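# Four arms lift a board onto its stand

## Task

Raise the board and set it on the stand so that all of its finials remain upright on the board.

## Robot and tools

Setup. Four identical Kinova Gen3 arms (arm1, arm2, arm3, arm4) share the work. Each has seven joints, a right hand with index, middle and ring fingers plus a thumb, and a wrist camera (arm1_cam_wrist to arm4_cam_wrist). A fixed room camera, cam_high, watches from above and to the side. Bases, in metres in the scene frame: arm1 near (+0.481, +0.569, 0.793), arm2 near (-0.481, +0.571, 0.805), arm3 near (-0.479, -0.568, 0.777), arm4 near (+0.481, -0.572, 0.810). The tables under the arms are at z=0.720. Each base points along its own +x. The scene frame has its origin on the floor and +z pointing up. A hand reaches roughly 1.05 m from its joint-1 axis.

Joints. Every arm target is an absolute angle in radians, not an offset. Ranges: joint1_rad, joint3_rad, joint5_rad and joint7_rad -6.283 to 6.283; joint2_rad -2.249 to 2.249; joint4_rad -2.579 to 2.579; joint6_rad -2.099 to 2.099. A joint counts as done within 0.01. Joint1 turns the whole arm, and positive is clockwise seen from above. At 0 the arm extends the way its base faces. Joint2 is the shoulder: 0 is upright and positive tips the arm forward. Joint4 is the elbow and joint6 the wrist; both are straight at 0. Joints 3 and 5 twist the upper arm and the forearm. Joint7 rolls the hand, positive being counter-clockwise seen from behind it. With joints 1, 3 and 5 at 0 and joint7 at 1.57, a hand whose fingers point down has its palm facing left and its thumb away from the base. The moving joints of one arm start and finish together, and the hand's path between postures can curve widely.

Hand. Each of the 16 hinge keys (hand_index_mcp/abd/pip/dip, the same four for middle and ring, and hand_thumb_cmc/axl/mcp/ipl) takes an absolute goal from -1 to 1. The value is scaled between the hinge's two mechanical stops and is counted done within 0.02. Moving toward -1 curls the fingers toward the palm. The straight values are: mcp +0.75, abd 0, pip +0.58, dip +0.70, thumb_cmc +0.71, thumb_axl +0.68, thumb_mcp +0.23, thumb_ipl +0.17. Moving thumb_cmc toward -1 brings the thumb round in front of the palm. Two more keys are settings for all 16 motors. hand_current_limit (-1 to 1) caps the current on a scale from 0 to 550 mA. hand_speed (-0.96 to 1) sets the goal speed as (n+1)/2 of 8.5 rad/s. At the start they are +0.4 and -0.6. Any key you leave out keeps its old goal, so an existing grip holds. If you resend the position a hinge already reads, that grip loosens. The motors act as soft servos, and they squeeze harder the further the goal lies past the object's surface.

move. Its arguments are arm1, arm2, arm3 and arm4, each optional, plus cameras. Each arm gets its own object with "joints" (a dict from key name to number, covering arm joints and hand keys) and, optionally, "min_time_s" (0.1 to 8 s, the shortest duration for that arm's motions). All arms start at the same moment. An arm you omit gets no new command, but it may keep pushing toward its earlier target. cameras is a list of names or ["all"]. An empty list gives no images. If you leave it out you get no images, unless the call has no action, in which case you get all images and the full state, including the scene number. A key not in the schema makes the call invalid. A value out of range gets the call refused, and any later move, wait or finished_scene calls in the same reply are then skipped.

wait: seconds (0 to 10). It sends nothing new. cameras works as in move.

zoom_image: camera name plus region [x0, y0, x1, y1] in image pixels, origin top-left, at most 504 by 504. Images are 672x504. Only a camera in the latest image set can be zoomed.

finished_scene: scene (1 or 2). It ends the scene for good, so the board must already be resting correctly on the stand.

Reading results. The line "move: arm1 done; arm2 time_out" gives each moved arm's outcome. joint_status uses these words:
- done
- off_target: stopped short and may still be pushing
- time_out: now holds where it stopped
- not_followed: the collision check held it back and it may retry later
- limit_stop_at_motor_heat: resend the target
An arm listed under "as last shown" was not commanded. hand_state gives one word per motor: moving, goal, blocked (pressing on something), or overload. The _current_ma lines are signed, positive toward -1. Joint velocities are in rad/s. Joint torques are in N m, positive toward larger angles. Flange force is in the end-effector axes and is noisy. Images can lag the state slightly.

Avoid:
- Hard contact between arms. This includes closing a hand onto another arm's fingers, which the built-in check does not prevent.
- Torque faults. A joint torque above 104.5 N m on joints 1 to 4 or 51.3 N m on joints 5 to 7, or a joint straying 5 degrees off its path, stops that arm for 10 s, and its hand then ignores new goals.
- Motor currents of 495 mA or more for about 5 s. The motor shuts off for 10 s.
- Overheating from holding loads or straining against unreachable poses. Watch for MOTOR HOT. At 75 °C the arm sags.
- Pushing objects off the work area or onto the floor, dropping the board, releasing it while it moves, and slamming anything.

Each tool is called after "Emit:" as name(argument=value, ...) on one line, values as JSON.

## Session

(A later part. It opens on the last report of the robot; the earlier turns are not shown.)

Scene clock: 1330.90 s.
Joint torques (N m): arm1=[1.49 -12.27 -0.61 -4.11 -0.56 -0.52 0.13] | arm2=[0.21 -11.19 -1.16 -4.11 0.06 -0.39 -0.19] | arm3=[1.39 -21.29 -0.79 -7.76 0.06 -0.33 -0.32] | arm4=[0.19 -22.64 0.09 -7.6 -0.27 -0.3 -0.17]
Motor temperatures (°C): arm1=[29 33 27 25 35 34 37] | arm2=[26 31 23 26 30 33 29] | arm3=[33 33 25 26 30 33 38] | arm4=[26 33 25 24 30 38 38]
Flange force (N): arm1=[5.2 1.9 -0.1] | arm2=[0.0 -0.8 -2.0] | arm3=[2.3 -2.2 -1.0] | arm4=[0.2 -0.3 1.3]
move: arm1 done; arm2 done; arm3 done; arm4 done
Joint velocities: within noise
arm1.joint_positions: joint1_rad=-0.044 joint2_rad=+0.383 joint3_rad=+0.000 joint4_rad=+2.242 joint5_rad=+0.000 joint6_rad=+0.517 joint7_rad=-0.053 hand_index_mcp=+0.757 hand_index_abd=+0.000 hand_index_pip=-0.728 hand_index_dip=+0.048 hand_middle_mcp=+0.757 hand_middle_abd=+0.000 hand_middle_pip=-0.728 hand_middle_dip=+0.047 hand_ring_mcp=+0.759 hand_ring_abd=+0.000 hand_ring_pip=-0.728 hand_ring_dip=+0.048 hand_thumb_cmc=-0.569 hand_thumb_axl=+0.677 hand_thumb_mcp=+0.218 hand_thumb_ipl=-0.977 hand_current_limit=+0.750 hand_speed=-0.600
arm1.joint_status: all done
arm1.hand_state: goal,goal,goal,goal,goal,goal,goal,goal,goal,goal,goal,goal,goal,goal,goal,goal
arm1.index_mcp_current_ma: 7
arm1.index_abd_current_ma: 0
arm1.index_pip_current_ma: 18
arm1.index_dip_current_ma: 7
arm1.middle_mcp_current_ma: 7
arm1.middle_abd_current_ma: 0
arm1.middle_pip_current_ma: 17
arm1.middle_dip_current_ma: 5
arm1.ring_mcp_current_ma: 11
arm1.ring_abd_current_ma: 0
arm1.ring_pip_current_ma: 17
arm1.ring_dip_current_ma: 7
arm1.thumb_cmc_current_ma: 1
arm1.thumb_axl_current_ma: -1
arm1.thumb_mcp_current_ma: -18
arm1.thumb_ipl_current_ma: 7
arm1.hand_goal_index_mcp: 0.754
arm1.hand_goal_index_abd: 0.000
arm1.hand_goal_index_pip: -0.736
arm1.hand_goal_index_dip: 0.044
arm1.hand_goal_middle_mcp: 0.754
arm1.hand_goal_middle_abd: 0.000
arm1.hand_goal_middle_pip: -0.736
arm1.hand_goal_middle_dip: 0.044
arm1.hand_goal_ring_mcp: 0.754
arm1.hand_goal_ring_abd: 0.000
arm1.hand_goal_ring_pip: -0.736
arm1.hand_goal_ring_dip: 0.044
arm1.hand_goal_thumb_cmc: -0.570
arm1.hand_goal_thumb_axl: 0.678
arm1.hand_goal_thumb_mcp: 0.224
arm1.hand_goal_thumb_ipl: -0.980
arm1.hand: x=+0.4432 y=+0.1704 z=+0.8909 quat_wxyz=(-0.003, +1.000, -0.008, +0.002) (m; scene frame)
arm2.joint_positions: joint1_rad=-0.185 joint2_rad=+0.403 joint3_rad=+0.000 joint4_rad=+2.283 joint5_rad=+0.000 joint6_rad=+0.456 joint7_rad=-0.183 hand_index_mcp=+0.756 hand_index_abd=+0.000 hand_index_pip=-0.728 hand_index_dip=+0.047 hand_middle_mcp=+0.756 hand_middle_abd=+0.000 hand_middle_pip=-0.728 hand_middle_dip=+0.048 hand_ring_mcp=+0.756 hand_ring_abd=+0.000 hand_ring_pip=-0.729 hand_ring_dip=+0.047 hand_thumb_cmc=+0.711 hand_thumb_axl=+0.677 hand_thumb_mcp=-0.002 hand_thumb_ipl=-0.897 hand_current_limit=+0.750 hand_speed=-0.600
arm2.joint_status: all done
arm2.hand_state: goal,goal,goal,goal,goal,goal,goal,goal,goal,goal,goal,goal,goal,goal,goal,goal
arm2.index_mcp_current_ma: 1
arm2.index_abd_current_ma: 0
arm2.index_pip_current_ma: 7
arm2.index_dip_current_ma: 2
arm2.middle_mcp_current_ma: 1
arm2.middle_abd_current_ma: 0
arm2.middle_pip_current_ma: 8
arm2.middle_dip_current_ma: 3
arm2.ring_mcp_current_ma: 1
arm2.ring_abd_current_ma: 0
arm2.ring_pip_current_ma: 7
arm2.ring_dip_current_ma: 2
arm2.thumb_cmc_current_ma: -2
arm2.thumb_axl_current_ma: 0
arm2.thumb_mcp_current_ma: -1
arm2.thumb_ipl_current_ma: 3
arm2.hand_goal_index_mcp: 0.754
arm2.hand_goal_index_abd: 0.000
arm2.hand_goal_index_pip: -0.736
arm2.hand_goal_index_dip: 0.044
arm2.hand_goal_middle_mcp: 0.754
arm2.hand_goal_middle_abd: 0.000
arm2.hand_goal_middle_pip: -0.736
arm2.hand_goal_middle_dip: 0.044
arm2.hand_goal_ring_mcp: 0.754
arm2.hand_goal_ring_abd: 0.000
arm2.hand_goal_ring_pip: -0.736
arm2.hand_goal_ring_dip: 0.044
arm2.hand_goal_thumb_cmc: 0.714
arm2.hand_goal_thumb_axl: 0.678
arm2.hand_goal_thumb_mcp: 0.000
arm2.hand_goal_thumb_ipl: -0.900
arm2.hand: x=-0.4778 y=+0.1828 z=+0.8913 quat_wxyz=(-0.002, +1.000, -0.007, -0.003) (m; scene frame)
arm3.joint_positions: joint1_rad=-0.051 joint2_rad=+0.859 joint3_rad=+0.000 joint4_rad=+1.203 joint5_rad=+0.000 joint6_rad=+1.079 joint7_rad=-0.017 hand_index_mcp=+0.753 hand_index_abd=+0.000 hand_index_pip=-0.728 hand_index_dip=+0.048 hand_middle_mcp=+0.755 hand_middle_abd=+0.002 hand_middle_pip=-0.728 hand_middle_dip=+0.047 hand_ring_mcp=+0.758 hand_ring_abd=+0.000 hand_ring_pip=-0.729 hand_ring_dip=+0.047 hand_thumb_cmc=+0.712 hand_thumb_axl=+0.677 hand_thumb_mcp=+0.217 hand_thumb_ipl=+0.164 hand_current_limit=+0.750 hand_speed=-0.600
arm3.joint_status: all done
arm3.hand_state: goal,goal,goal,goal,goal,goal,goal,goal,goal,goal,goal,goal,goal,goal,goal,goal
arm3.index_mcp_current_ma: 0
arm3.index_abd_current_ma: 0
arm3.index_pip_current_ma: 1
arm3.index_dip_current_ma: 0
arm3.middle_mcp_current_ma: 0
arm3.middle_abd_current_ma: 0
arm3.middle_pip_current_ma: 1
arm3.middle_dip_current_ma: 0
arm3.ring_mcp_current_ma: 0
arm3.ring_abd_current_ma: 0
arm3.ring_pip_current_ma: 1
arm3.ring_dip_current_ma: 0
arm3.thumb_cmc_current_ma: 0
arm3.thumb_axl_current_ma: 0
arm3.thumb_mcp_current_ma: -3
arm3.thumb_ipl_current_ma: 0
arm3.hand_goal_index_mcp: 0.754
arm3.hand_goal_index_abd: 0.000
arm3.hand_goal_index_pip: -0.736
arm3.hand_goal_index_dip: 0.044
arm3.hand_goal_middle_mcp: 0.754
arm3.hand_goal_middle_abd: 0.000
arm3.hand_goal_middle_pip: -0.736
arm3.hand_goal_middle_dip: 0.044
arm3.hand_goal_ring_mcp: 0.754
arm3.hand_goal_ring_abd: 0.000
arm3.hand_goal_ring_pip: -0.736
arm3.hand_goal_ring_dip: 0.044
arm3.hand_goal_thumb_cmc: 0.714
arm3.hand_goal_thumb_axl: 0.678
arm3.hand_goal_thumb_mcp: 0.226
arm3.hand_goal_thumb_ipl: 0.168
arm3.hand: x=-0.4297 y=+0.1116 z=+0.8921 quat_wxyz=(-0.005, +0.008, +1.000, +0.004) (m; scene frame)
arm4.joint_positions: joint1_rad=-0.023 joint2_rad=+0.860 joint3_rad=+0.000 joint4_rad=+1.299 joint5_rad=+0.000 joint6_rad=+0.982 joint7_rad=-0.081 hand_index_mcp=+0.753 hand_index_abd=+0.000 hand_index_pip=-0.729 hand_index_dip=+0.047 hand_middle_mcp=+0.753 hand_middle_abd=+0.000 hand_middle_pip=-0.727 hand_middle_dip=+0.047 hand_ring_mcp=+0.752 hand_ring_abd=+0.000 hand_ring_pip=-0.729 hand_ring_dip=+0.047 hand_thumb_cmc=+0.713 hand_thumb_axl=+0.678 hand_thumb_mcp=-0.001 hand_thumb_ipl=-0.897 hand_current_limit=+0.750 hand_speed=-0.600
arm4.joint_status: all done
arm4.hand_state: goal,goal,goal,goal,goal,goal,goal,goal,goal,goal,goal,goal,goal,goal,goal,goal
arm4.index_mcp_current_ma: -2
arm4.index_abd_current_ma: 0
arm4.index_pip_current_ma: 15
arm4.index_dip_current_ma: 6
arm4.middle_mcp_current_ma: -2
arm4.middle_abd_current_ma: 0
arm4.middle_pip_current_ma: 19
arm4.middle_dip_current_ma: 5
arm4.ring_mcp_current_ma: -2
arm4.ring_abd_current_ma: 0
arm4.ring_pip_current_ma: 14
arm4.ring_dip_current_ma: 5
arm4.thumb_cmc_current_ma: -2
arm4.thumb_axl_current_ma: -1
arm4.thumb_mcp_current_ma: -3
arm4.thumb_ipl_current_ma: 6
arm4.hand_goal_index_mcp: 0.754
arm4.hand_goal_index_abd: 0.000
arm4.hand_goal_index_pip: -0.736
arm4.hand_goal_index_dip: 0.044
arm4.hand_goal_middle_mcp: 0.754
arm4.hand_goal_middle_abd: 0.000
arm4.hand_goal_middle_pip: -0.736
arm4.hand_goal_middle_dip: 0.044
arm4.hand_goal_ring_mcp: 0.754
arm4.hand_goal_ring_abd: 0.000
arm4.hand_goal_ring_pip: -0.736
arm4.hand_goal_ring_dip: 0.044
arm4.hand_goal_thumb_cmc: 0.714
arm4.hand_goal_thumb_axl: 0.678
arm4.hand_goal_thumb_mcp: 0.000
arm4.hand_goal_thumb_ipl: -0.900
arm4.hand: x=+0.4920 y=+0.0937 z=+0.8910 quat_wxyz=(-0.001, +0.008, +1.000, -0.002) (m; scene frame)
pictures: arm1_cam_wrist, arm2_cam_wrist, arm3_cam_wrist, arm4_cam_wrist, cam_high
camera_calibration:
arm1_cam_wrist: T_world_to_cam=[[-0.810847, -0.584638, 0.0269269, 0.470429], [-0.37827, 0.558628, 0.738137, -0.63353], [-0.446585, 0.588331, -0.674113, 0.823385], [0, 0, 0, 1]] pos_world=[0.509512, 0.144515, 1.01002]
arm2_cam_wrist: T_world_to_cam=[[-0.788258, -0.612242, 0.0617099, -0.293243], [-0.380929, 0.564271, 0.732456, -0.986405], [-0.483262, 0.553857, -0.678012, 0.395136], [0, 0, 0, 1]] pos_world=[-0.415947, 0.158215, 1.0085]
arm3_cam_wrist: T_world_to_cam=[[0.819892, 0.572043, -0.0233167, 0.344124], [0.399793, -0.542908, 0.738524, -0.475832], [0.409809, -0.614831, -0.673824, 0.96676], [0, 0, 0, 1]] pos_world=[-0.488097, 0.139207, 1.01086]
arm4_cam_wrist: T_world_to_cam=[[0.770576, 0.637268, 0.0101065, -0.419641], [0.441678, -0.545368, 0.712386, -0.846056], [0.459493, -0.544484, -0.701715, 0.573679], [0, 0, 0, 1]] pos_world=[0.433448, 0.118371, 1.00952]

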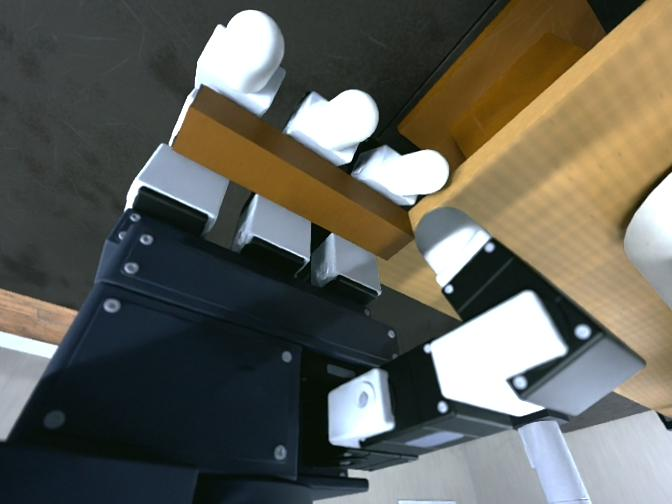

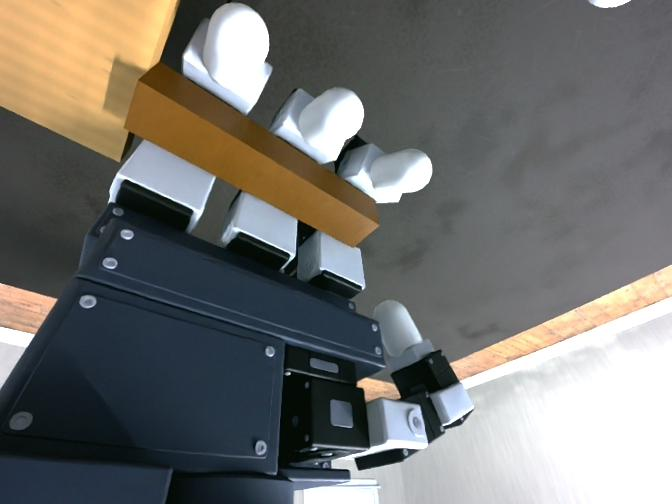

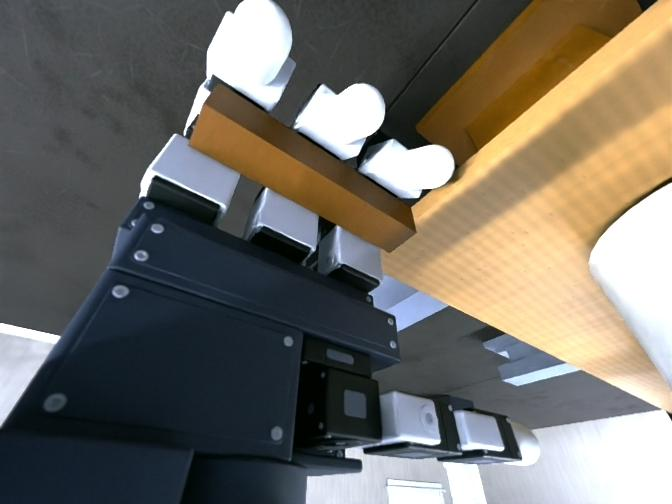

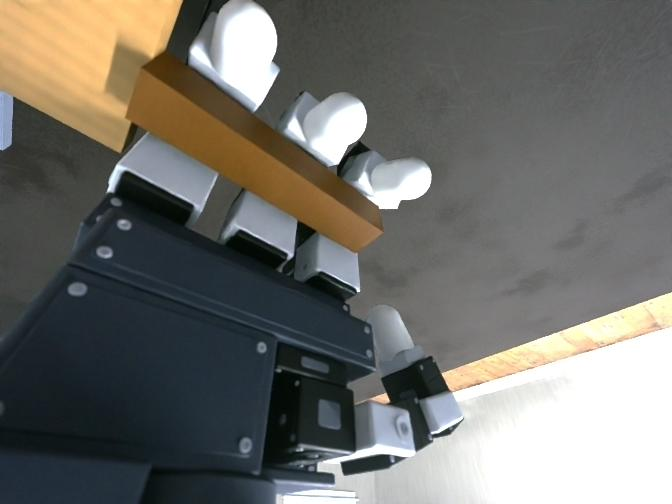

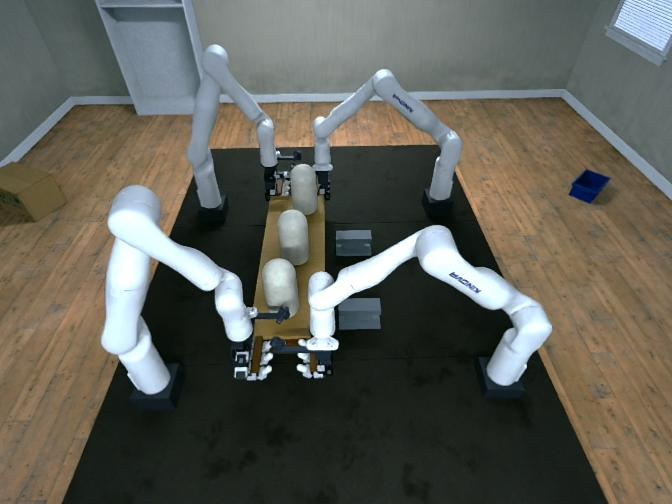

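Emit:
move(arm1={"joints":{"joint2_rad":0.4098,"joint4_rad":2.2526,"joint6_rad":0.4792},"min_time_s":2.5}, arm2={"joints":{"joint2_rad":0.4318,"joint4_rad":2.2925,"joint6_rad":0.4173},"min_time_s":2.5}, arm3={"joints":{"joint2_rad":0.8716,"joint4_rad":1.2127,"joint6_rad":1.0573},"min_time_s":2.5}, arm4={"joints":{"joint2_rad":0.8738,"joint4_rad":1.3067,"joint6_rad":0.9611},"min_time_s":2.5}, cameras=["all"])

Scene clock: 1383.50 s.
Joint torques (N m): arm1=[1.49 -12.49 -0.58 -3.84 -0.55 -0.49 0.09] | arm2=[0.28 -11.42 -1.19 -3.72 0.08 -0.36 -0.19] | arm3=[1.38 -21.38 -0.8 -7.64 0.04 -0.37 -0.33] | arm4=[0.13 -22.76 0.07 -7.48 -0.3 -0.28 -0.18]
Motor temperatures (°C): arm1=[29 32 27 25 35 34 37] | arm2=[26 30 23 26 30 33 29] | arm3=[33 32 25 26 30 32 38] | arm4=[26 32 25 24 30 38 38]
Flange force (N): arm1=[5.3 1.8 0.1] | arm2=[0.4 -0.6 -2.0] | arm3=[2.3 -1.9 -1.1] | arm4=[0.0 -0.2 1.3]
move: arm1 done; arm2 done; arm3 done; arm4 done
Joint velocities: within noise
arm1.joint_positions: joint1_rad=-0.044 joint2_rad=+0.410 joint3_rad=+0.000 joint4_rad=+2.253 joint5_rad=+0.000 joint6_rad=+0.479 joint7_rad=-0.053 hand_index_mcp=+0.757 hand_index_abd=+0.000 hand_index_pip=-0.728 hand_index_dip=+0.048 hand_middle_mcp=+0.757 hand_middle_abd=+0.000 hand_middle_pip=-0.728 hand_middle_dip=+0.047 hand_ring_mcp=+0.759 hand_ring_abd=+0.000 hand_ring_pip=-0.728 hand_ring_dip=+0.048 hand_thumb_cmc=-0.569 hand_thumb_axl=+0.677 hand_thumb_mcp=+0.218 hand_thumb_ipl=-0.977 hand_current_limit=+0.750 hand_speed=-0.600
arm1.joint_status: all done
arm1.hand_state: goal,goal,goal,goal,goal,goal,goal,goal,goal,goal,goal,goal,goal,goal,goal,goal
arm1.index_mcp_current_ma: 7
arm1.index_abd_current_ma: 0
arm1.index_pip_current_ma: 18
arm1.index_dip_current_ma: 7
arm1.middle_mcp_current_ma: 7
arm1.middle_abd_current_ma: 0
arm1.middle_pip_current_ma: 17
arm1.middle_dip_current_ma: 5
arm1.ring_mcp_current_ma: 11
arm1.ring_abd_current_ma: 0
arm1.ring_pip_current_ma: 17
arm1.ring_dip_current_ma: 7
arm1.thumb_cmc_current_ma: 1
arm1.thumb_axl_current_ma: -1
arm1.thumb_mcp_current_ma: -18
arm1.thumb_ipl_current_ma: 7
arm1.hand_goal_index_mcp: 0.754
arm1.hand_goal_index_abd: 0.000
arm1.hand_goal_index_pip: -0.736
arm1.hand_goal_index_dip: 0.044
arm1.hand_goal_middle_mcp: 0.754
arm1.hand_goal_middle_abd: 0.000
arm1.hand_goal_middle_pip: -0.736
arm1.hand_goal_middle_dip: 0.044
arm1.hand_goal_ring_mcp: 0.754
arm1.hand_goal_ring_abd: 0.000
arm1.hand_goal_ring_pip: -0.736
arm1.hand_goal_ring_dip: 0.044
arm1.hand_goal_thumb_cmc: -0.570
arm1.hand_goal_thumb_axl: 0.678
arm1.hand_goal_thumb_mcp: 0.224
arm1.hand_goal_thumb_ipl: -0.980
arm1.hand: x=+0.4433 y=+0.1704 z=+0.8809 quat_wxyz=(-0.003, +1.000, -0.008, +0.002) (m; scene frame)
arm2.joint_positions: joint1_rad=-0.185 joint2_rad=+0.432 joint3_rad=+0.000 joint4_rad=+2.292 joint5_rad=+0.000 joint6_rad=+0.417 joint7_rad=-0.183 hand_index_mcp=+0.756 hand_index_abd=+0.000 hand_index_pip=-0.728 hand_index_dip=+0.047 hand_middle_mcp=+0.756 hand_middle_abd=+0.000 hand_middle_pip=-0.728 hand_middle_dip=+0.048 hand_ring_mcp=+0.756 hand_ring_abd=+0.000 hand_ring_pip=-0.729 hand_ring_dip=+0.047 hand_thumb_cmc=+0.711 hand_thumb_axl=+0.677 hand_thumb_mcp=-0.002 hand_thumb_ipl=-0.897 hand_current_limit=+0.750 hand_speed=-0.600
arm2.joint_status: all done
arm2.hand_state: goal,goal,goal,goal,goal,goal,goal,goal,goal,goal,goal,goal,goal,goal,goal,goal
arm2.index_mcp_current_ma: 1
arm2.index_abd_current_ma: 0
arm2.index_pip_current_ma: 7
arm2.index_dip_current_ma: 2
arm2.middle_mcp_current_ma: 1
arm2.middle_abd_current_ma: 0
arm2.middle_pip_current_ma: 8
arm2.middle_dip_current_ma: 3
arm2.ring_mcp_current_ma: 1
arm2.ring_abd_current_ma: 0
arm2.ring_pip_current_ma: 7
arm2.ring_dip_current_ma: 2
arm2.thumb_cmc_current_ma: -2
arm2.thumb_axl_current_ma: 0
arm2.thumb_mcp_current_ma: -1
arm2.thumb_ipl_current_ma: 3
arm2.hand_goal_index_mcp: 0.754
arm2.hand_goal_index_abd: 0.000
arm2.hand_goal_index_pip: -0.736
arm2.hand_goal_index_dip: 0.044
arm2.hand_goal_middle_mcp: 0.754
arm2.hand_goal_middle_abd: 0.000
arm2.hand_goal_middle_pip: -0.736
arm2.hand_goal_middle_dip: 0.044
arm2.hand_goal_ring_mcp: 0.754
arm2.hand_goal_ring_abd: 0.000
arm2.hand_goal_ring_pip: -0.736
arm2.hand_goal_ring_dip: 0.044
arm2.hand_goal_thumb_cmc: 0.714
arm2.hand_goal_thumb_axl: 0.678
arm2.hand_goal_thumb_mcp: 0.000
arm2.hand_goal_thumb_ipl: -0.900
arm2.hand: x=-0.4778 y=+0.1828 z=+0.8813 quat_wxyz=(-0.002, +1.000, -0.007, -0.003) (m; scene frame)
arm3.joint_positions: joint1_rad=-0.051 joint2_rad=+0.872 joint3_rad=+0.000 joint4_rad=+1.213 joint5_rad=+0.000 joint6_rad=+1.057 joint7_rad=-0.017 hand_index_mcp=+0.753 hand_index_abd=+0.000 hand_index_pip=-0.728 hand_index_dip=+0.048 hand_middle_mcp=+0.755 hand_middle_abd=+0.002 hand_middle_pip=-0.728 hand_middle_dip=+0.047 hand_ring_mcp=+0.758 hand_ring_abd=+0.000 hand_ring_pip=-0.729 hand_ring_dip=+0.047 hand_thumb_cmc=+0.712 hand_thumb_axl=+0.677 hand_thumb_mcp=+0.217 hand_thumb_ipl=+0.164 hand_current_limit=+0.750 hand_speed=-0.600
arm3.joint_status: all done
arm3.hand_state: goal,goal,goal,goal,goal,goal,goal,goal,goal,goal,goal,goal,goal,goal,goal,goal
arm3.index_mcp_current_ma: 0
arm3.index_abd_current_ma: 0
arm3.index_pip_current_ma: 1
arm3.index_dip_current_ma: 0
arm3.middle_mcp_current_ma: 0
arm3.middle_abd_current_ma: 0
arm3.middle_pip_current_ma: 1
arm3.middle_dip_current_ma: 0
arm3.ring_mcp_current_ma: 0
arm3.ring_abd_current_ma: 0
arm3.ring_pip_current_ma: 1
arm3.ring_dip_current_ma: 0
arm3.thumb_cmc_current_ma: 0
arm3.thumb_axl_current_ma: 0
arm3.thumb_mcp_current_ma: -3
arm3.thumb_ipl_current_ma: 0
arm3.hand_goal_index_mcp: 0.754
arm3.hand_goal_index_abd: 0.000
arm3.hand_goal_index_pip: -0.736
arm3.hand_goal_index_dip: 0.044
arm3.hand_goal_middle_mcp: 0.754
arm3.hand_goal_middle_abd: 0.000
arm3.hand_goal_middle_pip: -0.736
arm3.hand_goal_middle_dip: 0.044
arm3.hand_goal_ring_mcp: 0.754
arm3.hand_goal_ring_abd: 0.000
arm3.hand_goal_ring_pip: -0.736
arm3.hand_goal_ring_dip: 0.044
arm3.hand_goal_thumb_cmc: 0.714
arm3.hand_goal_thumb_axl: 0.678
arm3.hand_goal_thumb_mcp: 0.226
arm3.hand_goal_thumb_ipl: 0.168
arm3.hand: x=-0.4298 y=+0.1118 z=+0.8821 quat_wxyz=(-0.005, +0.008, +1.000, +0.004) (m; scene frame)
arm4.joint_positions: joint1_rad=-0.023 joint2_rad=+0.874 joint3_rad=+0.000 joint4_rad=+1.307 joint5_rad=+0.000 joint6_rad=+0.961 joint7_rad=-0.081 hand_index_mcp=+0.753 hand_index_abd=+0.000 hand_index_pip=-0.729 hand_index_dip=+0.047 hand_middle_mcp=+0.753 hand_middle_abd=+0.000 hand_middle_pip=-0.727 hand_middle_dip=+0.047 hand_ring_mcp=+0.752 hand_ring_abd=+0.000 hand_ring_pip=-0.729 hand_ring_dip=+0.047 hand_thumb_cmc=+0.713 hand_thumb_axl=+0.678 hand_thumb_mcp=-0.001 hand_thumb_ipl=-0.897 hand_current_limit=+0.750 hand_speed=-0.600
arm4.joint_status: all done
arm4.hand_state: goal,goal,goal,goal,goal,goal,goal,goal,goal,goal,goal,goal,goal,goal,goal,goal
arm4.index_mcp_current_ma: -2
arm4.index_abd_current_ma: 0
arm4.index_pip_current_ma: 15
arm4.index_dip_current_ma: 6
arm4.middle_mcp_current_ma: -2
arm4.middle_abd_current_ma: 0
arm4.middle_pip_current_ma: 19
arm4.middle_dip_current_ma: 5
arm4.ring_mcp_current_ma: -2
arm4.ring_abd_current_ma: 0
arm4.ring_pip_current_ma: 14
arm4.ring_dip_current_ma: 5
arm4.thumb_cmc_current_ma: -2
arm4.thumb_axl_current_ma: -1
arm4.thumb_mcp_current_ma: -3
arm4.thumb_ipl_current_ma: 6
arm4.hand_goal_index_mcp: 0.754
arm4.hand_goal_index_abd: 0.000
arm4.hand_goal_index_pip: -0.736
arm4.hand_goal_index_dip: 0.044
arm4.hand_goal_middle_mcp: 0.754
arm4.hand_goal_middle_abd: 0.000
arm4.hand_goal_middle_pip: -0.736
arm4.hand_goal_middle_dip: 0.044
arm4.hand_goal_ring_mcp: 0.754
arm4.hand_goal_ring_abd: 0.000
arm4.hand_goal_ring_pip: -0.736
arm4.hand_goal_ring_dip: 0.044
arm4.hand_goal_thumb_cmc: 0.714
arm4.hand_goal_thumb_axl: 0.678
arm4.hand_goal_thumb_mcp: 0.000
arm4.hand_goal_thumb_ipl: -0.900
arm4.hand: x=+0.4920 y=+0.0937 z=+0.8810 quat_wxyz=(-0.001, +0.008, +1.000, -0.002) (m; scene frame)
pictures: arm1_cam_wrist, arm2_cam_wrist, arm3_cam_wrist, arm4_cam_wrist, cam_high
camera_calibration:
arm1_cam_wrist: T_world_to_cam=[[-0.810823, -0.58467, 0.0269689, 0.470589], [-0.378293, 0.558663, 0.738099, -0.626048], [-0.446611, 0.588265, -0.674153, 0.816766], [0, 0, 0, 1]] pos_world=[0.509512, 0.144415, 1.00002]
arm2_cam_wrist: T_world_to_cam=[[-0.788258, -0.612242, 0.0617099, -0.292687], [-0.380929, 0.564271, 0.732456, -0.979024], [-0.483262, 0.553857, -0.678012, 0.388411], [0, 0, 0, 1]] pos_world=[-0.415947, 0.158115, 0.998501]
arm3_cam_wrist: T_world_to_cam=[[0.819915, 0.572013, -0.0232734, 0.343888], [0.399745, -0.542941, 0.738525, -0.468373], [0.409809, -0.614831, -0.673825, 0.960124], [0, 0, 0, 1]] pos_world=[-0.488197, 0.139307, 1.00086]
arm4_cam_wrist: T_world_to_cam=[[0.770548, 0.637302, 0.01006, -0.419486], [0.441727, -0.545328, 0.712387, -0.838958], [0.459492, -0.544485, -0.701715, 0.566662], [0, 0, 0, 1]] pos_world=[0.433448, 0.118371, 0.999518]

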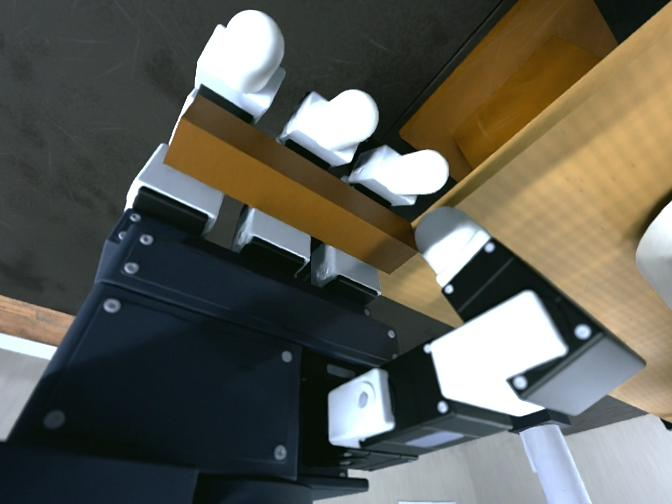

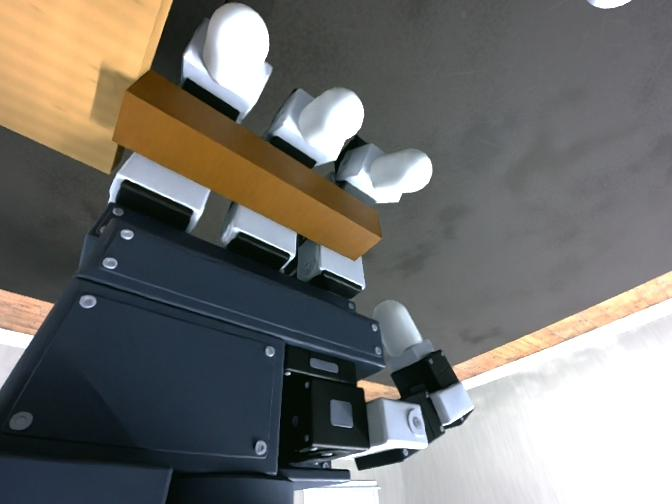

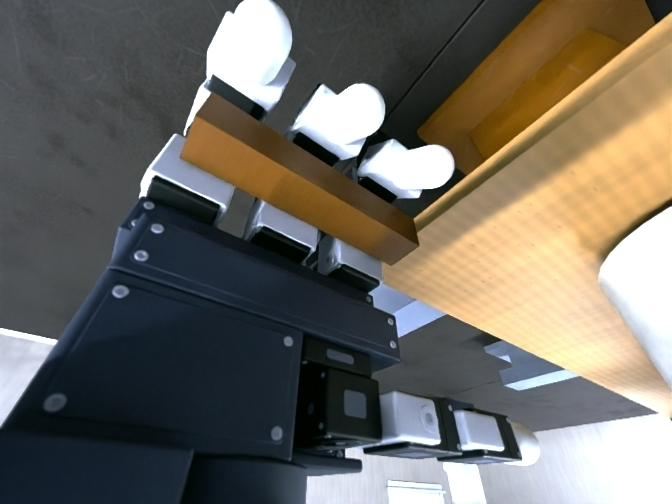

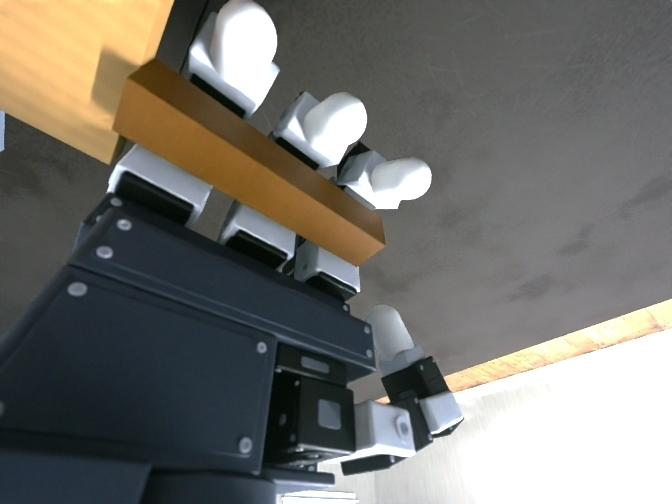

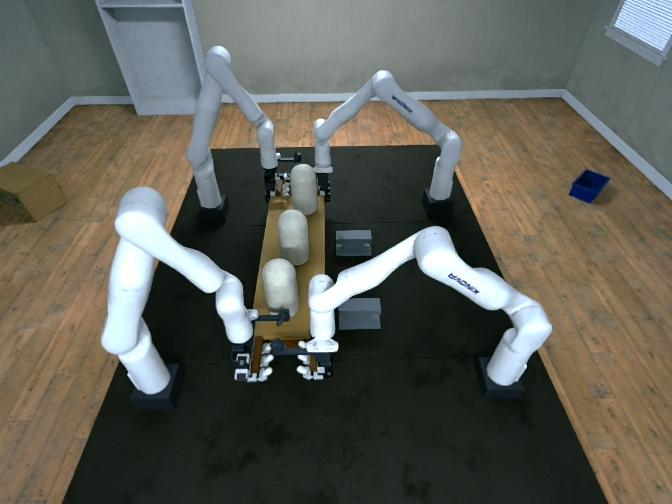

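Emit:
move(arm1={"joints":{"hand_index_dip":0.696,"hand_middle_dip":0.696,"hand_ring_dip":0.696}}, arm2={"joints":{"hand_index_dip":0.696,"hand_middle_dip":0.696,"hand_ring_dip":0.696}}, arm3={"joints":{"hand_index_dip":0.696,"hand_middle_dip":0.696,"hand_ring_dip":0.696}}, arm4={"joints":{"hand_index_dip":0.696,"hand_middle_dip":0.696,"hand_ring_dip":0.696}}, cameras=[])

Emit:
move(arm1={"joints":{"hand_index_pip":0.58,"hand_middle_pip":0.58,"hand_ring_pip":0.58}}, arm2={"joints":{"hand_index_pip":0.58,"hand_middle_pip":0.58,"hand_ring_pip":0.58}}, arm3={"joints":{"hand_index_pip":0.58,"hand_middle_pip":0.58,"hand_ring_pip":0.58}}, arm4={"joints":{"hand_index_pip":0.58,"hand_middle_pip":0.58,"hand_ring_pip":0.58}}, cameras=["all"])

Scene clock: 1400.03 s.
Joint torques (N m): arm1=[1.46 -12.39 -0.53 -3.89 -0.54 -0.54 0.1] | arm2=[0.2 -11.37 -1.15 -3.78 0.07 -0.39 -0.19] | arm3=[1.36 -21.39 -0.78 -7.64 0.06 -0.34 -0.3] | arm4=[0.13 -22.76 0.04 -7.46 -0.31 -0.28 -0.19]
Motor temperatures (°C): arm1=[29 31 27 25 35 34 37] | arm2=[26 30 23 26 30 33 29] | arm3=[33 32 25 26 30 32 38] | arm4=[26 32 25 24 30 38 38]
Flange force (N): arm1=[5.2 1.6 -0.3] | arm2=[0.1 -0.8 -2.2] | arm3=[2.3 -1.9 -1.1] | arm4=[0.0 -0.1 1.3]
move: arm1 done; arm2 done; arm3 done; arm4 done
Joint velocities: within noise
arm1.joint_positions: joint1_rad=-0.044 joint2_rad=+0.410 joint3_rad=+0.000 joint4_rad=+2.253 joint5_rad=+0.000 joint6_rad=+0.479 joint7_rad=-0.053 hand_index_mcp=+0.757 hand_index_abd=+0.000 hand_index_pip=-0.728 hand_index_dip=+0.693 hand_middle_mcp=+0.757 hand_middle_abd=+0.000 hand_middle_pip=-0.729 hand_middle_dip=+0.694 hand_ring_mcp=+0.759 hand_ring_abd=+0.000 hand_ring_pip=-0.728 hand_ring_dip=+0.693 hand_thumb_cmc=-0.569 hand_thumb_axl=+0.677 hand_thumb_mcp=+0.218 hand_thumb_ipl=-0.977 hand_current_limit=+0.750 hand_speed=-0.600
arm1.joint_status: all done
arm1.hand_state: goal,goal,goal,goal,goal,goal,goal,goal,goal,goal,goal,goal,goal,goal,goal,goal
arm1.index_mcp_current_ma: 7
arm1.index_abd_current_ma: 0
arm1.index_pip_current_ma: 18
arm1.index_dip_current_ma: -5
arm1.middle_mcp_current_ma: 7
arm1.middle_abd_current_ma: 0
arm1.middle_pip_current_ma: 17
arm1.middle_dip_current_ma: -4
arm1.ring_mcp_current_ma: 11
arm1.ring_abd_current_ma: 0
arm1.ring_pip_current_ma: 17
arm1.ring_dip_current_ma: -5
arm1.thumb_cmc_current_ma: 1
arm1.thumb_axl_current_ma: -1
arm1.thumb_mcp_current_ma: -18
arm1.thumb_ipl_current_ma: 7
arm1.hand_goal_index_mcp: 0.754
arm1.hand_goal_index_abd: 0.000
arm1.hand_goal_index_pip: -0.736
arm1.hand_goal_index_dip: 0.696
arm1.hand_goal_middle_mcp: 0.754
arm1.hand_goal_middle_abd: 0.000
arm1.hand_goal_middle_pip: -0.736
arm1.hand_goal_middle_dip: 0.696
arm1.hand_goal_ring_mcp: 0.754
arm1.hand_goal_ring_abd: 0.000
arm1.hand_goal_ring_pip: -0.736
arm1.hand_goal_ring_dip: 0.696
arm1.hand_goal_thumb_cmc: -0.570
arm1.hand_goal_thumb_axl: 0.678
arm1.hand_goal_thumb_mcp: 0.224
arm1.hand_goal_thumb_ipl: -0.980
arm1.hand: x=+0.4433 y=+0.1704 z=+0.8809 quat_wxyz=(-0.003, +1.000, -0.008, +0.002) (m; scene frame)
arm2.joint_positions: joint1_rad=-0.185 joint2_rad=+0.432 joint3_rad=+0.000 joint4_rad=+2.292 joint5_rad=+0.000 joint6_rad=+0.417 joint7_rad=-0.183 hand_index_mcp=+0.756 hand_index_abd=+0.000 hand_index_pip=-0.728 hand_index_dip=+0.694 hand_middle_mcp=+0.756 hand_middle_abd=+0.000 hand_middle_pip=-0.728 hand_middle_dip=+0.693 hand_ring_mcp=+0.756 hand_ring_abd=+0.000 hand_ring_pip=-0.729 hand_ring_dip=+0.694 hand_thumb_cmc=+0.711 hand_thumb_axl=+0.677 hand_thumb_mcp=-0.002 hand_thumb_ipl=-0.897 hand_current_limit=+0.750 hand_speed=-0.600
arm2.joint_status: all done
arm2.hand_state: goal,goal,goal,goal,goal,goal,goal,goal,goal,goal,goal,goal,goal,goal,goal,goal
arm2.index_mcp_current_ma: 1
arm2.index_abd_current_ma: 0
arm2.index_pip_current_ma: 7
arm2.index_dip_current_ma: -1
arm2.middle_mcp_current_ma: 1
arm2.middle_abd_current_ma: 0
arm2.middle_pip_current_ma: 7
arm2.middle_dip_current_ma: -2
arm2.ring_mcp_current_ma: 1
arm2.ring_abd_current_ma: 0
arm2.ring_pip_current_ma: 7
arm2.ring_dip_current_ma: -1
arm2.thumb_cmc_current_ma: -2
arm2.thumb_axl_current_ma: 0
arm2.thumb_mcp_current_ma: -1
arm2.thumb_ipl_current_ma: 3
arm2.hand_goal_index_mcp: 0.754
arm2.hand_goal_index_abd: 0.000
arm2.hand_goal_index_pip: -0.736
arm2.hand_goal_index_dip: 0.696
arm2.hand_goal_middle_mcp: 0.754
arm2.hand_goal_middle_abd: 0.000
arm2.hand_goal_middle_pip: -0.736
arm2.hand_goal_middle_dip: 0.696
arm2.hand_goal_ring_mcp: 0.754
arm2.hand_goal_ring_abd: 0.000
arm2.hand_goal_ring_pip: -0.736
arm2.hand_goal_ring_dip: 0.696
arm2.hand_goal_thumb_cmc: 0.714
arm2.hand_goal_thumb_axl: 0.678
arm2.hand_goal_thumb_mcp: 0.000
arm2.hand_goal_thumb_ipl: -0.900
arm2.hand: x=-0.4778 y=+0.1828 z=+0.8813 quat_wxyz=(-0.002, +1.000, -0.007, -0.003) (m; scene frame)
arm3.joint_positions: joint1_rad=-0.051 joint2_rad=+0.872 joint3_rad=+0.000 joint4_rad=+1.213 joint5_rad=+0.000 joint6_rad=+1.057 joint7_rad=-0.017 hand_index_mcp=+0.753 hand_index_abd=+0.000 hand_index_pip=-0.728 hand_index_dip=+0.693 hand_middle_mcp=+0.755 hand_middle_abd=+0.002 hand_middle_pip=-0.728 hand_middle_dip=+0.694 hand_ring_mcp=+0.758 hand_ring_abd=+0.000 hand_ring_pip=-0.729 hand_ring_dip=+0.693 hand_thumb_cmc=+0.712 hand_thumb_axl=+0.677 hand_thumb_mcp=+0.217 hand_thumb_ipl=+0.164 hand_current_limit=+0.750 hand_speed=-0.600
arm3.joint_status: all done
arm3.hand_state: goal,goal,goal,goal,goal,goal,goal,goal,goal,goal,goal,goal,goal,goal,goal,goal
arm3.index_mcp_current_ma: 0
arm3.index_abd_current_ma: 0
arm3.index_pip_current_ma: 1
arm3.index_dip_current_ma: 0
arm3.middle_mcp_current_ma: 0
arm3.middle_abd_current_ma: 0
arm3.middle_pip_current_ma: 1
arm3.middle_dip_current_ma: 0
arm3.ring_mcp_current_ma: 0
arm3.ring_abd_current_ma: 0
arm3.ring_pip_current_ma: 1
arm3.ring_dip_current_ma: 0
arm3.thumb_cmc_current_ma: 0
arm3.thumb_axl_current_ma: 0
arm3.thumb_mcp_current_ma: -3
arm3.thumb_ipl_current_ma: 0
arm3.hand_goal_index_mcp: 0.754
arm3.hand_goal_index_abd: 0.000
arm3.hand_goal_index_pip: -0.736
arm3.hand_goal_index_dip: 0.696
arm3.hand_goal_middle_mcp: 0.754
arm3.hand_goal_middle_abd: 0.000
arm3.hand_goal_middle_pip: -0.736
arm3.hand_goal_middle_dip: 0.696
arm3.hand_goal_ring_mcp: 0.754
arm3.hand_goal_ring_abd: 0.000
arm3.hand_goal_ring_pip: -0.736
arm3.hand_goal_ring_dip: 0.696
arm3.hand_goal_thumb_cmc: 0.714
arm3.hand_goal_thumb_axl: 0.678
arm3.hand_goal_thumb_mcp: 0.226
arm3.hand_goal_thumb_ipl: 0.168
arm3.hand: x=-0.4298 y=+0.1118 z=+0.8821 quat_wxyz=(-0.005, +0.008, +1.000, +0.004) (m; scene frame)
arm4.joint_positions: joint1_rad=-0.023 joint2_rad=+0.874 joint3_rad=+0.000 joint4_rad=+1.307 joint5_rad=+0.000 joint6_rad=+0.961 joint7_rad=-0.081 hand_index_mcp=+0.753 hand_index_abd=+0.000 hand_index_pip=-0.729 hand_index_dip=+0.694 hand_middle_mcp=+0.753 hand_middle_abd=+0.000 hand_middle_pip=-0.727 hand_middle_dip=+0.694 hand_ring_mcp=+0.753 hand_ring_abd=+0.000 hand_ring_pip=-0.729 hand_ring_dip=+0.694 hand_thumb_cmc=+0.713 hand_thumb_axl=+0.678 hand_thumb_mcp=-0.001 hand_thumb_ipl=-0.897 hand_current_limit=+0.750 hand_speed=-0.600
arm4.joint_status: all done
arm4.hand_state: goal,goal,goal,goal,goal,goal,goal,goal,goal,goal,goal,goal,goal,goal,goal,goal
arm4.index_mcp_current_ma: -2
arm4.index_abd_current_ma: 0
arm4.index_pip_current_ma: 15
arm4.index_dip_current_ma: -4
arm4.middle_mcp_current_ma: -2
arm4.middle_abd_current_ma: 0
arm4.middle_pip_current_ma: 19
arm4.middle_dip_current_ma: -3
arm4.ring_mcp_current_ma: -2
arm4.ring_abd_current_ma: 0
arm4.ring_pip_current_ma: 14
arm4.ring_dip_current_ma: -4
arm4.thumb_cmc_current_ma: -2
arm4.thumb_axl_current_ma: -1
arm4.thumb_mcp_current_ma: -3
arm4.thumb_ipl_current_ma: 6
arm4.hand_goal_index_mcp: 0.754
arm4.hand_goal_index_abd: 0.000
arm4.hand_goal_index_pip: -0.736
arm4.hand_goal_index_dip: 0.696
arm4.hand_goal_middle_mcp: 0.754
arm4.hand_goal_middle_abd: 0.000
arm4.hand_goal_middle_pip: -0.736
arm4.hand_goal_middle_dip: 0.696
arm4.hand_goal_ring_mcp: 0.754
arm4.hand_goal_ring_abd: 0.000
arm4.hand_goal_ring_pip: -0.736
arm4.hand_goal_ring_dip: 0.696
arm4.hand_goal_thumb_cmc: 0.714
arm4.hand_goal_thumb_axl: 0.678
arm4.hand_goal_thumb_mcp: 0.000
arm4.hand_goal_thumb_ipl: -0.900
arm4.hand: x=+0.4920 y=+0.0937 z=+0.8810 quat_wxyz=(-0.001, +0.008, +1.000, -0.002) (m; scene frame)
pictures: none
No camera images: "cameras" was empty.

Scene clock: 1401.43 s.
Joint torques (N m): arm1=[1.49 -12.4 -0.54 -3.84 -0.59 -0.44 0.1] | arm2=[0.16 -11.31 -1.21 -3.7 0.06 -0.35 -0.21] | arm3=[1.29 -21.26 -0.8 -7.6 0.06 -0.31 -0.32] | arm4=[0.13 -22.74 0.11 -7.41 -0.32 -0.27 -0.15]
Motor temperatures (°C): arm1=[29 31 27 25 35 34 37] | arm2=[26 30 23 26 30 33 29] | arm3=[33 32 25 26 30 32 38] | arm4=[26 32 25 24 30 38 38]
Flange force (N): arm1=[5.3 1.6 0.1] | arm2=[0.0 -0.6 -2.3] | arm3=[2.2 -2.1 -1.2] | arm4=[0.1 0.0 1.3]
move: arm1 done; arm2 done; arm3 done; arm4 done
Joint velocities: within noise
arm1.joint_positions: joint1_rad=-0.044 joint2_rad=+0.410 joint3_rad=+0.000 joint4_rad=+2.253 joint5_rad=+0.000 joint6_rad=+0.479 joint7_rad=-0.053 hand_index_mcp=+0.755 hand_index_abd=+0.000 hand_index_pip=+0.577 hand_index_dip=+0.693 hand_middle_mcp=+0.755 hand_middle_abd=+0.000 hand_middle_pip=+0.577 hand_middle_dip=+0.694 hand_ring_mcp=+0.755 hand_ring_abd=+0.000 hand_ring_pip=+0.577 hand_ring_dip=+0.693 hand_thumb_cmc=-0.569 hand_thumb_axl=+0.677 hand_thumb_mcp=+0.218 hand_thumb_ipl=-0.977 hand_current_limit=+0.750 hand_speed=-0.600
arm1.joint_status: all done
arm1.hand_state: goal,goal,goal,goal,goal,goal,goal,goal,goal,goal,goal,goal,goal,goal,goal,goal
arm1.index_mcp_current_ma: 2
arm1.index_abd_current_ma: 0
arm1.index_pip_current_ma: -7
arm1.index_dip_current_ma: -5
arm1.middle_mcp_current_ma: 2
arm1.middle_abd_current_ma: 0
arm1.middle_pip_current_ma: -6
arm1.middle_dip_current_ma: -4
arm1.ring_mcp_current_ma: 2
arm1.ring_abd_current_ma: 0
arm1.ring_pip_current_ma: -6
arm1.ring_dip_current_ma: -5
arm1.thumb_cmc_current_ma: 1
arm1.thumb_axl_current_ma: -1
arm1.thumb_mcp_current_ma: -18
arm1.thumb_ipl_current_ma: 7
arm1.hand_goal_index_mcp: 0.754
arm1.hand_goal_index_abd: 0.000
arm1.hand_goal_index_pip: 0.580
arm1.hand_goal_index_dip: 0.696
arm1.hand_goal_middle_mcp: 0.754
arm1.hand_goal_middle_abd: 0.000
arm1.hand_goal_middle_pip: 0.580
arm1.hand_goal_middle_dip: 0.696
arm1.hand_goal_ring_mcp: 0.754
arm1.hand_goal_ring_abd: 0.000
arm1.hand_goal_ring_pip: 0.580
arm1.hand_goal_ring_dip: 0.696
arm1.hand_goal_thumb_cmc: -0.570
arm1.hand_goal_thumb_axl: 0.678
arm1.hand_goal_thumb_mcp: 0.224
arm1.hand_goal_thumb_ipl: -0.980
arm1.hand: x=+0.4433 y=+0.1704 z=+0.8809 quat_wxyz=(-0.003, +1.000, -0.008, +0.002) (m; scene frame)
arm2.joint_positions: joint1_rad=-0.185 joint2_rad=+0.432 joint3_rad=+0.000 joint4_rad=+2.293 joint5_rad=+0.000 joint6_rad=+0.417 joint7_rad=-0.183 hand_index_mcp=+0.755 hand_index_abd=+0.000 hand_index_pip=+0.577 hand_index_dip=+0.694 hand_middle_mcp=+0.755 hand_middle_abd=+0.000 hand_middle_pip=+0.577 hand_middle_dip=+0.693 hand_ring_mcp=+0.755 hand_ring_abd=+0.000 hand_ring_pip=+0.577 hand_ring_dip=+0.694 hand_thumb_cmc=+0.711 hand_thumb_axl=+0.677 hand_thumb_mcp=-0.002 hand_thumb_ipl=-0.897 hand_current_limit=+0.750 hand_speed=-0.600
arm2.joint_status: all done
arm2.hand_state: goal,goal,goal,goal,goal,goal,goal,goal,goal,goal,goal,goal,goal,goal,goal,goal
arm2.index_mcp_current_ma: 1
arm2.index_abd_current_ma: 0
arm2.index_pip_current_ma: -2
arm2.index_dip_current_ma: -1
arm2.middle_mcp_current_ma: 1
arm2.middle_abd_current_ma: 0
arm2.middle_pip_current_ma: -2
arm2.middle_dip_current_ma: -2
arm2.ring_mcp_current_ma: 1
arm2.ring_abd_current_ma: 0
arm2.ring_pip_current_ma: -2
arm2.ring_dip_current_ma: -1
arm2.thumb_cmc_current_ma: -2
arm2.thumb_axl_current_ma: 0
arm2.thumb_mcp_current_ma: -1
arm2.thumb_ipl_current_ma: 3
arm2.hand_goal_index_mcp: 0.754
arm2.hand_goal_index_abd: 0.000
arm2.hand_goal_index_pip: 0.580
arm2.hand_goal_index_dip: 0.696
arm2.hand_goal_middle_mcp: 0.754
arm2.hand_goal_middle_abd: 0.000
arm2.hand_goal_middle_pip: 0.580
arm2.hand_goal_middle_dip: 0.696
arm2.hand_goal_ring_mcp: 0.754
arm2.hand_goal_ring_abd: 0.000
arm2.hand_goal_ring_pip: 0.580
arm2.hand_goal_ring_dip: 0.696
arm2.hand_goal_thumb_cmc: 0.714
arm2.hand_goal_thumb_axl: 0.678
arm2.hand_goal_thumb_mcp: 0.000
arm2.hand_goal_thumb_ipl: -0.900
arm2.hand: x=-0.4778 y=+0.1828 z=+0.8812 quat_wxyz=(-0.002, +1.000, -0.007, -0.003) (m; scene frame)
arm3.joint_positions: joint1_rad=-0.051 joint2_rad=+0.872 joint3_rad=+0.000 joint4_rad=+1.213 joint5_rad=+0.000 joint6_rad=+1.057 joint7_rad=-0.017 hand_index_mcp=+0.753 hand_index_abd=+0.000 hand_index_pip=+0.576 hand_index_dip=+0.693 hand_middle_mcp=+0.755 hand_middle_abd=+0.002 hand_middle_pip=+0.577 hand_middle_dip=+0.694 hand_ring_mcp=+0.755 hand_ring_abd=+0.000 hand_ring_pip=+0.577 hand_ring_dip=+0.693 hand_thumb_cmc=+0.712 hand_thumb_axl=+0.677 hand_thumb_mcp=+0.217 hand_thumb_ipl=+0.164 hand_current_limit=+0.750 hand_speed=-0.600
arm3.joint_status: all done
arm3.hand_state: goal,goal,goal,goal,goal,goal,goal,goal,goal,goal,goal,goal,goal,goal,goal,goal
arm3.index_mcp_current_ma: 0
arm3.index_abd_current_ma: 0
arm3.index_pip_current_ma: 0
arm3.index_dip_current_ma: 0
arm3.middle_mcp_current_ma: 0
arm3.middle_abd_current_ma: 0
arm3.middle_pip_current_ma: 0
arm3.middle_dip_current_ma: 0
arm3.ring_mcp_current_ma: 0
arm3.ring_abd_current_ma: 0
arm3.ring_pip_current_ma: 0
arm3.ring_dip_current_ma: 0
arm3.thumb_cmc_current_ma: 0
arm3.thumb_axl_current_ma: 0
arm3.thumb_mcp_current_ma: -3
arm3.thumb_ipl_current_ma: 0
arm3.hand_goal_index_mcp: 0.754
arm3.hand_goal_index_abd: 0.000
arm3.hand_goal_index_pip: 0.580
arm3.hand_goal_index_dip: 0.696
arm3.hand_goal_middle_mcp: 0.754
arm3.hand_goal_middle_abd: 0.000
arm3.hand_goal_middle_pip: 0.580
arm3.hand_goal_middle_dip: 0.696
arm3.hand_goal_ring_mcp: 0.754
arm3.hand_goal_ring_abd: 0.000
arm3.hand_goal_ring_pip: 0.580
arm3.hand_goal_ring_dip: 0.696
arm3.hand_goal_thumb_cmc: 0.714
arm3.hand_goal_thumb_axl: 0.678
arm3.hand_goal_thumb_mcp: 0.226
arm3.hand_goal_thumb_ipl: 0.168
arm3.hand: x=-0.4298 y=+0.1118 z=+0.8821 quat_wxyz=(-0.005, +0.008, +1.000, +0.004) (m; scene frame)
arm4.joint_positions: joint1_rad=-0.023 joint2_rad=+0.874 joint3_rad=+0.000 joint4_rad=+1.307 joint5_rad=+0.000 joint6_rad=+0.961 joint7_rad=-0.081 hand_index_mcp=+0.753 hand_index_abd=+0.000 hand_index_pip=+0.577 hand_index_dip=+0.694 hand_middle_mcp=+0.753 hand_middle_abd=+0.000 hand_middle_pip=+0.576 hand_middle_dip=+0.694 hand_ring_mcp=+0.753 hand_ring_abd=+0.000 hand_ring_pip=+0.577 hand_ring_dip=+0.694 hand_thumb_cmc=+0.713 hand_thumb_axl=+0.678 hand_thumb_mcp=-0.001 hand_thumb_ipl=-0.897 hand_current_limit=+0.750 hand_speed=-0.600
arm4.joint_status: all done
arm4.hand_state: goal,goal,goal,goal,goal,goal,goal,goal,goal,goal,goal,goal,goal,goal,goal,goal
arm4.index_mcp_current_ma: -2
arm4.index_abd_current_ma: 0
arm4.index_pip_current_ma: -5
arm4.index_dip_current_ma: -4
arm4.middle_mcp_current_ma: -2
arm4.middle_abd_current_ma: 0
arm4.middle_pip_current_ma: -7
arm4.middle_dip_current_ma: -3
arm4.ring_mcp_current_ma: -2
arm4.ring_abd_current_ma: 0
arm4.ring_pip_current_ma: -5
arm4.ring_dip_current_ma: -4
arm4.thumb_cmc_current_ma: -2
arm4.thumb_axl_current_ma: -1
arm4.thumb_mcp_current_ma: -3
arm4.thumb_ipl_current_ma: 6
arm4.hand_goal_index_mcp: 0.754
arm4.hand_goal_index_abd: 0.000
arm4.hand_goal_index_pip: 0.580
arm4.hand_goal_index_dip: 0.696
arm4.hand_goal_middle_mcp: 0.754
arm4.hand_goal_middle_abd: 0.000
arm4.hand_goal_middle_pip: 0.580
arm4.hand_goal_middle_dip: 0.696
arm4.hand_goal_ring_mcp: 0.754
arm4.hand_goal_ring_abd: 0.000
arm4.hand_goal_ring_pip: 0.580
arm4.hand_goal_ring_dip: 0.696
arm4.hand_goal_thumb_cmc: 0.714
arm4.hand_goal_thumb_axl: 0.678
arm4.hand_goal_thumb_mcp: 0.000
arm4.hand_goal_thumb_ipl: -0.900
arm4.hand: x=+0.4920 y=+0.0937 z=+0.8810 quat_wxyz=(-0.001, +0.008, +1.000, -0.002) (m; scene frame)
pictures: arm1_cam_wrist, arm2_cam_wrist, arm3_cam_wrist, arm4_cam_wrist, cam_high
camera_calibration:
arm1_cam_wrist: T_world_to_cam=[[-0.810823, -0.58467, 0.0269689, 0.470589], [-0.378293, 0.558663, 0.738099, -0.626048], [-0.446611, 0.588265, -0.674153, 0.816766], [0, 0, 0, 1]] pos_world=[0.509512, 0.144415, 1.00002]
arm2_cam_wrist: T_world_to_cam=[[-0.788258, -0.612242, 0.0617099, -0.292625], [-0.380929, 0.564271, 0.732456, -0.97908], [-0.483262, 0.553857, -0.678012, 0.388356], [0, 0, 0, 1]] pos_world=[-0.415947, 0.158215, 0.998501]
arm3_cam_wrist: T_world_to_cam=[[0.819915, 0.572013, -0.0232734, 0.343888], [0.399745, -0.542941, 0.738525, -0.468373], [0.409809, -0.614831, -0.673825, 0.960124], [0, 0, 0, 1]] pos_world=[-0.488197, 0.139307, 1.00086]
arm4_cam_wrist: T_world_to_cam=[[0.770548, 0.637302, 0.01006, -0.419486], [0.441727, -0.545328, 0.712387, -0.838958], [0.459492, -0.544485, -0.701715, 0.566662], [0, 0, 0, 1]] pos_world=[0.433448, 0.118371, 0.999518]

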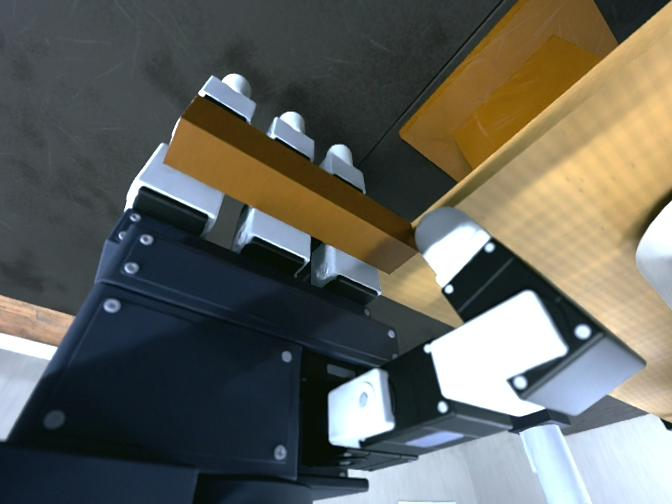

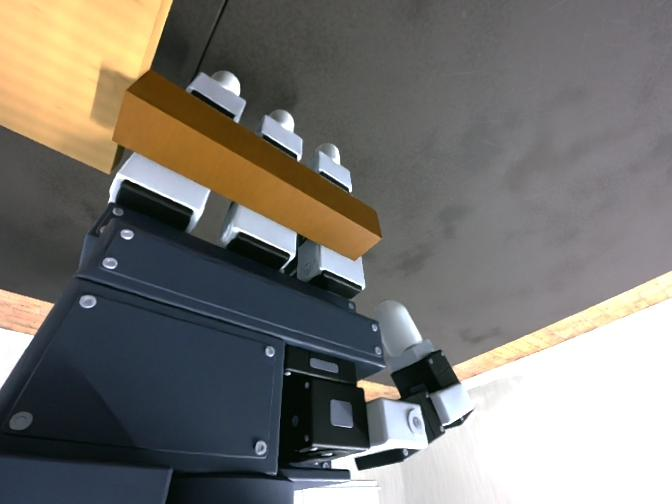

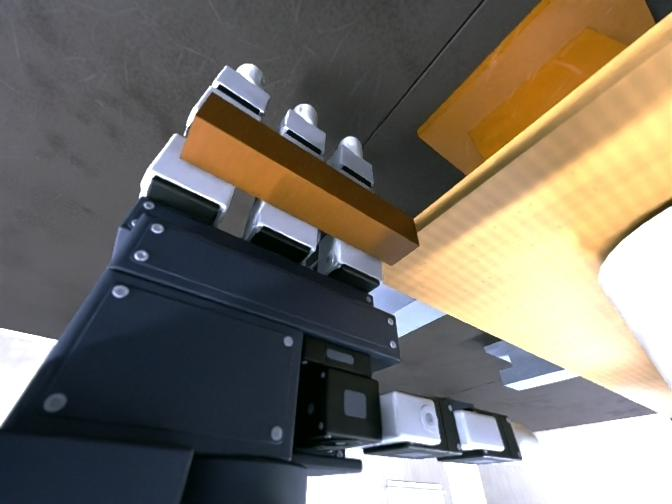

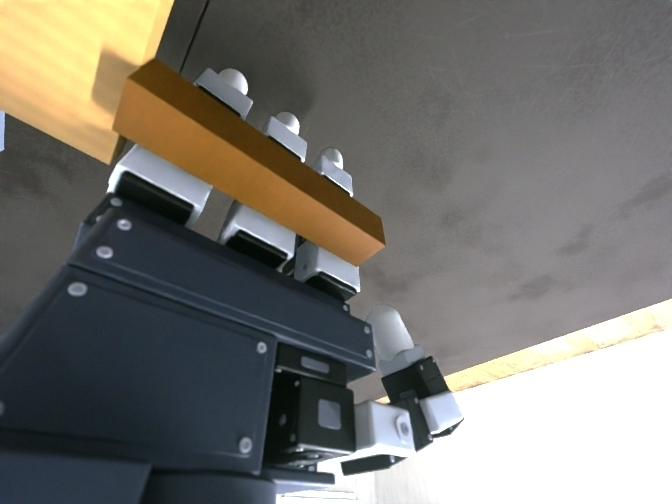

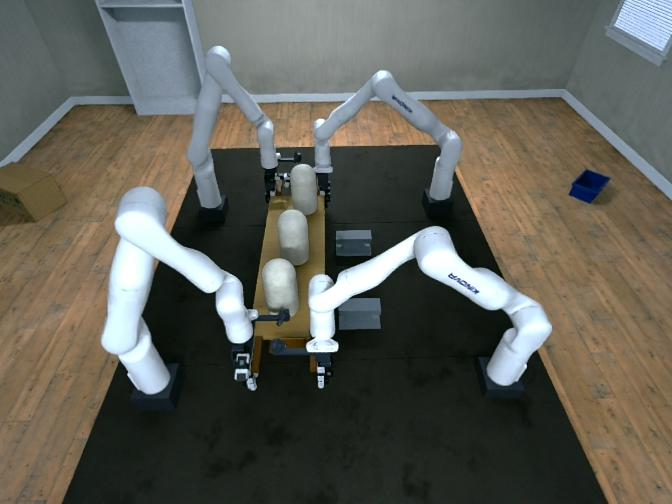

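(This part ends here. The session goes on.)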